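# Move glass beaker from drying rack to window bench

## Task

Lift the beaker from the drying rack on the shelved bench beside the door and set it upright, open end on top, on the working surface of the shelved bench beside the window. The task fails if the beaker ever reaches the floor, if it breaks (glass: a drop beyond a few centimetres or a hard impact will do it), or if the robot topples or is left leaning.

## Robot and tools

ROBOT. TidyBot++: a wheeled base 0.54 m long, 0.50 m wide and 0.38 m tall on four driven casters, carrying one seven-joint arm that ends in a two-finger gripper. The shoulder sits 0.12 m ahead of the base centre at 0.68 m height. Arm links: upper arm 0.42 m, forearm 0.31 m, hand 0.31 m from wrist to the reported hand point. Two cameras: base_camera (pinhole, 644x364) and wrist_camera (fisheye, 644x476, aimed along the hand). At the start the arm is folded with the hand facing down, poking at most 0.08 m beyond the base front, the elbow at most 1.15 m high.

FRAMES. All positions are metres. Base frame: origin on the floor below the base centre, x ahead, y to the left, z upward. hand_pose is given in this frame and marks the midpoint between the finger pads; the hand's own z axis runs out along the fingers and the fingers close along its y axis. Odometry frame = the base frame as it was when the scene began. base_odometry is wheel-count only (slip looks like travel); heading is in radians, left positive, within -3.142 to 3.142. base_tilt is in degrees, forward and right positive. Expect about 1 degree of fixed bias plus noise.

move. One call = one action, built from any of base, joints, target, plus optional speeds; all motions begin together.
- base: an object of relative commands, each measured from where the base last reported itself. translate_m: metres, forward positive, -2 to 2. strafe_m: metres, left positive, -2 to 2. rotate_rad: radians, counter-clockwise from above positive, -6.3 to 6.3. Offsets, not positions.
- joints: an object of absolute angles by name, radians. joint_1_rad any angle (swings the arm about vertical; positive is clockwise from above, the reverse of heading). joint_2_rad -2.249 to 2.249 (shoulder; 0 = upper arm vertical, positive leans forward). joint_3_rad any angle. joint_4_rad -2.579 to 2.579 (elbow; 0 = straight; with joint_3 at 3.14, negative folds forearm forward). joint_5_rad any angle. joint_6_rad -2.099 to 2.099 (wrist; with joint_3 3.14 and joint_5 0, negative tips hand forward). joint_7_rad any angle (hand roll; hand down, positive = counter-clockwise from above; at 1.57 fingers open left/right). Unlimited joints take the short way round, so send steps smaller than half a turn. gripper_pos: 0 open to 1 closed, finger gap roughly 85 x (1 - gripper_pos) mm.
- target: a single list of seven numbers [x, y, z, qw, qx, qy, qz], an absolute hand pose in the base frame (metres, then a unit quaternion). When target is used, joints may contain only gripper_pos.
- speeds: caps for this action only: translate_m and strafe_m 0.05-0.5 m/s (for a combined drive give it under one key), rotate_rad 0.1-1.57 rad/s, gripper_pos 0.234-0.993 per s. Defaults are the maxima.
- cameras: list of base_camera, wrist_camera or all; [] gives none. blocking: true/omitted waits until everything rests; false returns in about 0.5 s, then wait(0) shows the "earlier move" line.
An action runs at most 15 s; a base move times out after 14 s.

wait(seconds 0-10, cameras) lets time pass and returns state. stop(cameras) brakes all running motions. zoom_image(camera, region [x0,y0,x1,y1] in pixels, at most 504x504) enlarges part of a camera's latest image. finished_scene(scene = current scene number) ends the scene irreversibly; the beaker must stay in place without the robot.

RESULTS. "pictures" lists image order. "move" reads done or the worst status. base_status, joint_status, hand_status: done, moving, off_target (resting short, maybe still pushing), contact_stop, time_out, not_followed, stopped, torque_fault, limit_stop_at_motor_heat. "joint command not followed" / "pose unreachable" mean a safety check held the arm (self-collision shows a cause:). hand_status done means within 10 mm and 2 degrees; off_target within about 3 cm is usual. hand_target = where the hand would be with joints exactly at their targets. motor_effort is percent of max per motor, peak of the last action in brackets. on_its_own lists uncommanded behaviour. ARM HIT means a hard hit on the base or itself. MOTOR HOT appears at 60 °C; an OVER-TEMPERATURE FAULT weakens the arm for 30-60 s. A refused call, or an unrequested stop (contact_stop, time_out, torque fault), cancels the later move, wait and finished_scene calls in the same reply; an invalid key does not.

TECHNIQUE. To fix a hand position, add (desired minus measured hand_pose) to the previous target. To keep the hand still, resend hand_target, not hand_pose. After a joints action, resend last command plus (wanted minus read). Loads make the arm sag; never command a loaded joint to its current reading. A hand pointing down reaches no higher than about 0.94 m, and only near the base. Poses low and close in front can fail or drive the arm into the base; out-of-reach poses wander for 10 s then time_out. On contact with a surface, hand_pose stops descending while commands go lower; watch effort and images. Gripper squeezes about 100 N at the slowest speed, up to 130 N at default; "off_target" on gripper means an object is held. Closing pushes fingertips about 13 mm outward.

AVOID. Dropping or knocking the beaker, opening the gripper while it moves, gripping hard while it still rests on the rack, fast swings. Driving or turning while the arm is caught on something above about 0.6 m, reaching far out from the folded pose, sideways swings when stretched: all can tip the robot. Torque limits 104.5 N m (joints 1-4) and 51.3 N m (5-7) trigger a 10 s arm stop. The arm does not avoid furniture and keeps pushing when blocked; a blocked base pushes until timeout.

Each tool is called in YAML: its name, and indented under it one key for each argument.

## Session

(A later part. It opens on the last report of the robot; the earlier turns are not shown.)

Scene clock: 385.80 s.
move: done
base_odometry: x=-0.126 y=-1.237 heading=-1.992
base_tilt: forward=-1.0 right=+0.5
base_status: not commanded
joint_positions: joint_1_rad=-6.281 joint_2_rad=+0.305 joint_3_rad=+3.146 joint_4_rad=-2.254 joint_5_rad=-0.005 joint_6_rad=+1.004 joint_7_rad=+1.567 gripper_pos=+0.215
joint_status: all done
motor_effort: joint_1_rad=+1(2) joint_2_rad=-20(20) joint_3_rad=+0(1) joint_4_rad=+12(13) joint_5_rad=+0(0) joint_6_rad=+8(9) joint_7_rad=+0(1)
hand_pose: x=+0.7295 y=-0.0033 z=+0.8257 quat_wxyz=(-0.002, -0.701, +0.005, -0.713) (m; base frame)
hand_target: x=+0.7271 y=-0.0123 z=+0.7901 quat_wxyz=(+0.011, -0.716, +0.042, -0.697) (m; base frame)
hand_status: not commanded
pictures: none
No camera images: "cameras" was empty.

move:
  joints: {"joint_2_rad": 0.352, "joint_4_rad": -2.284, "joint_6_rad": 1.02}
  cameras: ["wrist_camera"]

zoom_image:
  camera: "wrist_camera"
  region: [180, 220, 460, 440]

Scene clock: 391.13 s.
move: done
base_odometry: x=-0.126 y=-1.237 heading=-1.992
base_tilt: forward=-1.0 right=+0.5
base_status: not commanded
joint_positions: joint_1_rad=-6.281 joint_2_rad=+0.305 joint_3_rad=+3.146 joint_4_rad=-2.254 joint_5_rad=-0.005 joint_6_rad=+1.004 joint_7_rad=+1.567 gripper_pos=+0.215
joint_status: all done
motor_effort: joint_1_rad=+1(1) joint_2_rad=-20(21) joint_3_rad=+1(1) joint_4_rad=+12(12) joint_5_rad=+0(0) joint_6_rad=+8(8) joint_7_rad=+0(1)
hand_pose: x=+0.7295 y=-0.0033 z=+0.8257 quat_wxyz=(-0.002, -0.701, +0.005, -0.713) (m; base frame)
hand_target: x=+0.7270 y=-0.0120 z=+0.7875 quat_wxyz=(+0.011, -0.722, +0.043, -0.691) (m; base frame)
hand_status: not commanded
pictures: wrist_camera

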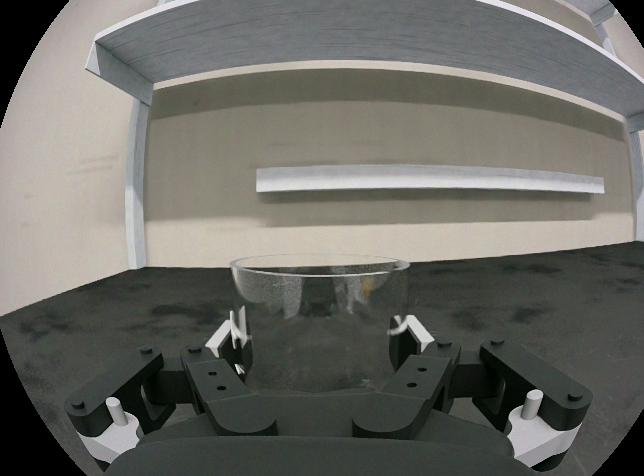

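Scaled by 1.800.

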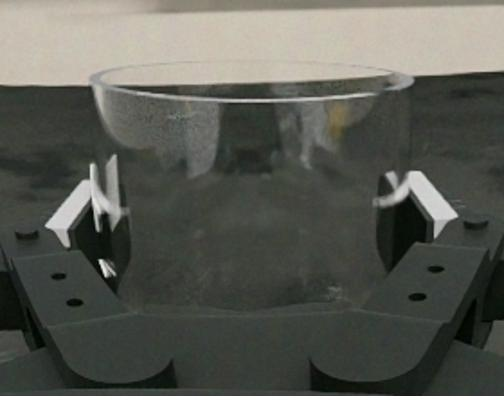

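move:
  joints: {"gripper_pos": 0.0}
  speeds: {"gripper_pos": 0.234}
  cameras: ["wrist_camera"]

zoom_image:
  camera: "wrist_camera"
  region: [180, 220, 460, 440]

Scene clock: 398.80 s.
move: done
base_odometry: x=-0.126 y=-1.237 heading=-1.992
base_tilt: forward=-1.0 right=+0.5
base_status: not commanded
joint_positions: joint_1_rad=-6.281 joint_2_rad=+0.308 joint_3_rad=+3.146 joint_4_rad=-2.257 joint_5_rad=-0.005 joint_6_rad=+1.004 joint_7_rad=+1.567 gripper_pos=+0.000
joint_status: all done
motor_effort: joint_1_rad=+0(1) joint_2_rad=-21(22) joint_3_rad=+0(2) joint_4_rad=+13(13) joint_5_rad=+0(0) joint_6_rad=+9(9) joint_7_rad=+0(1)
hand_pose: x=+0.7292 y=-0.0034 z=+0.8226 quat_wxyz=(-0.002, -0.703, +0.006, -0.711) (m; base frame)
hand_target: x=+0.7270 y=-0.0120 z=+0.7875 quat_wxyz=(+0.011, -0.722, +0.043, -0.691) (m; base frame)
hand_status: not commanded
pictures: wrist_camera

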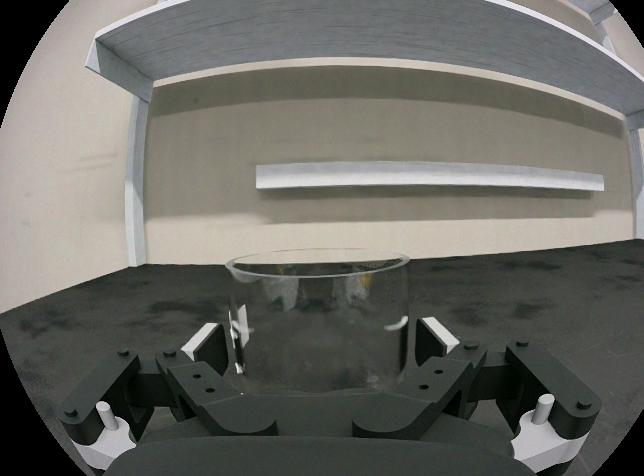

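Scaled by 1.800.

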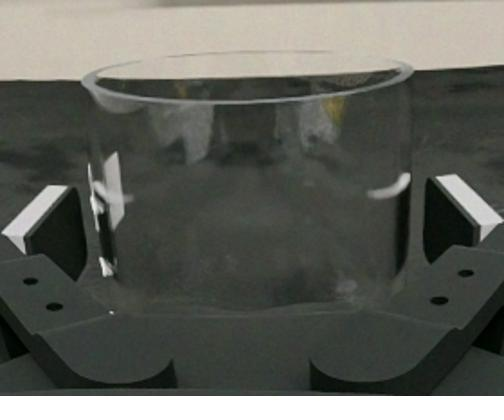

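move:
  base: {"translate_m": -0.25}
  speeds: {"translate_m": 0.25}

zoom_image:
  camera: "wrist_camera"
  region: [200, 180, 460, 400]

Scene clock: 403.40 s.
move: done
base_odometry: x=-0.024 y=-1.009 heading=-1.992
base_tilt: forward=-1.0 right=+0.5
base_status: done
joint_positions: joint_1_rad=-6.281 joint_2_rad=+0.317 joint_3_rad=+3.146 joint_4_rad=-2.261 joint_5_rad=-0.008 joint_6_rad=+1.004 joint_7_rad=+1.567 gripper_pos=+0.000
joint_status: not commanded
motor_effort: joint_1_rad=+0(3) joint_2_rad=-22(24) joint_3_rad=+1(2) joint_4_rad=+13(14) joint_5_rad=+0(1) joint_6_rad=+9(10) joint_7_rad=+0(1)
hand_pose: x=+0.7294 y=-0.0042 z=+0.8144 quat_wxyz=(-0.002, -0.708, +0.007, -0.706) (m; base frame)
hand_target: x=+0.7270 y=-0.0120 z=+0.7875 quat_wxyz=(+0.011, -0.722, +0.043, -0.691) (m; base frame)
hand_status: not commanded
pictures: base_camera, wrist_camera

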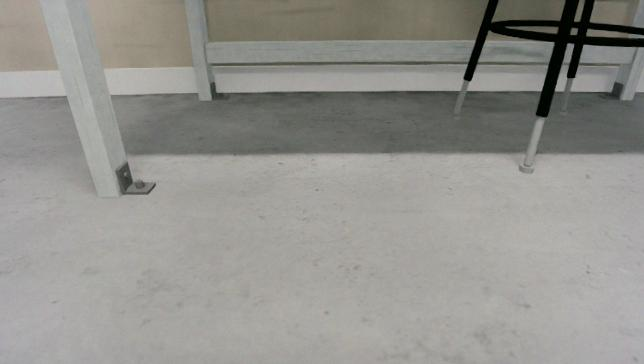

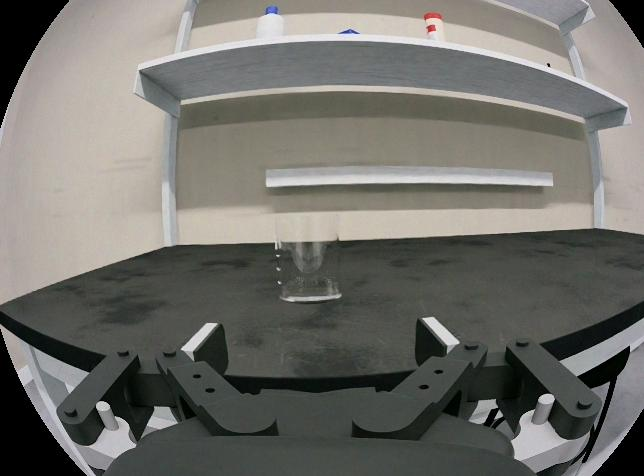

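Scaled by 1.938.

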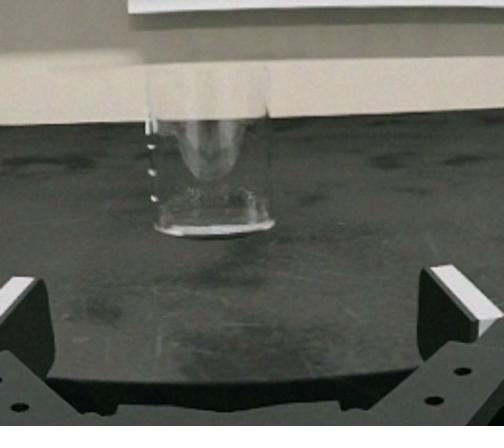

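finished_scene:
  scene: 2

The scene is finished: the task was done.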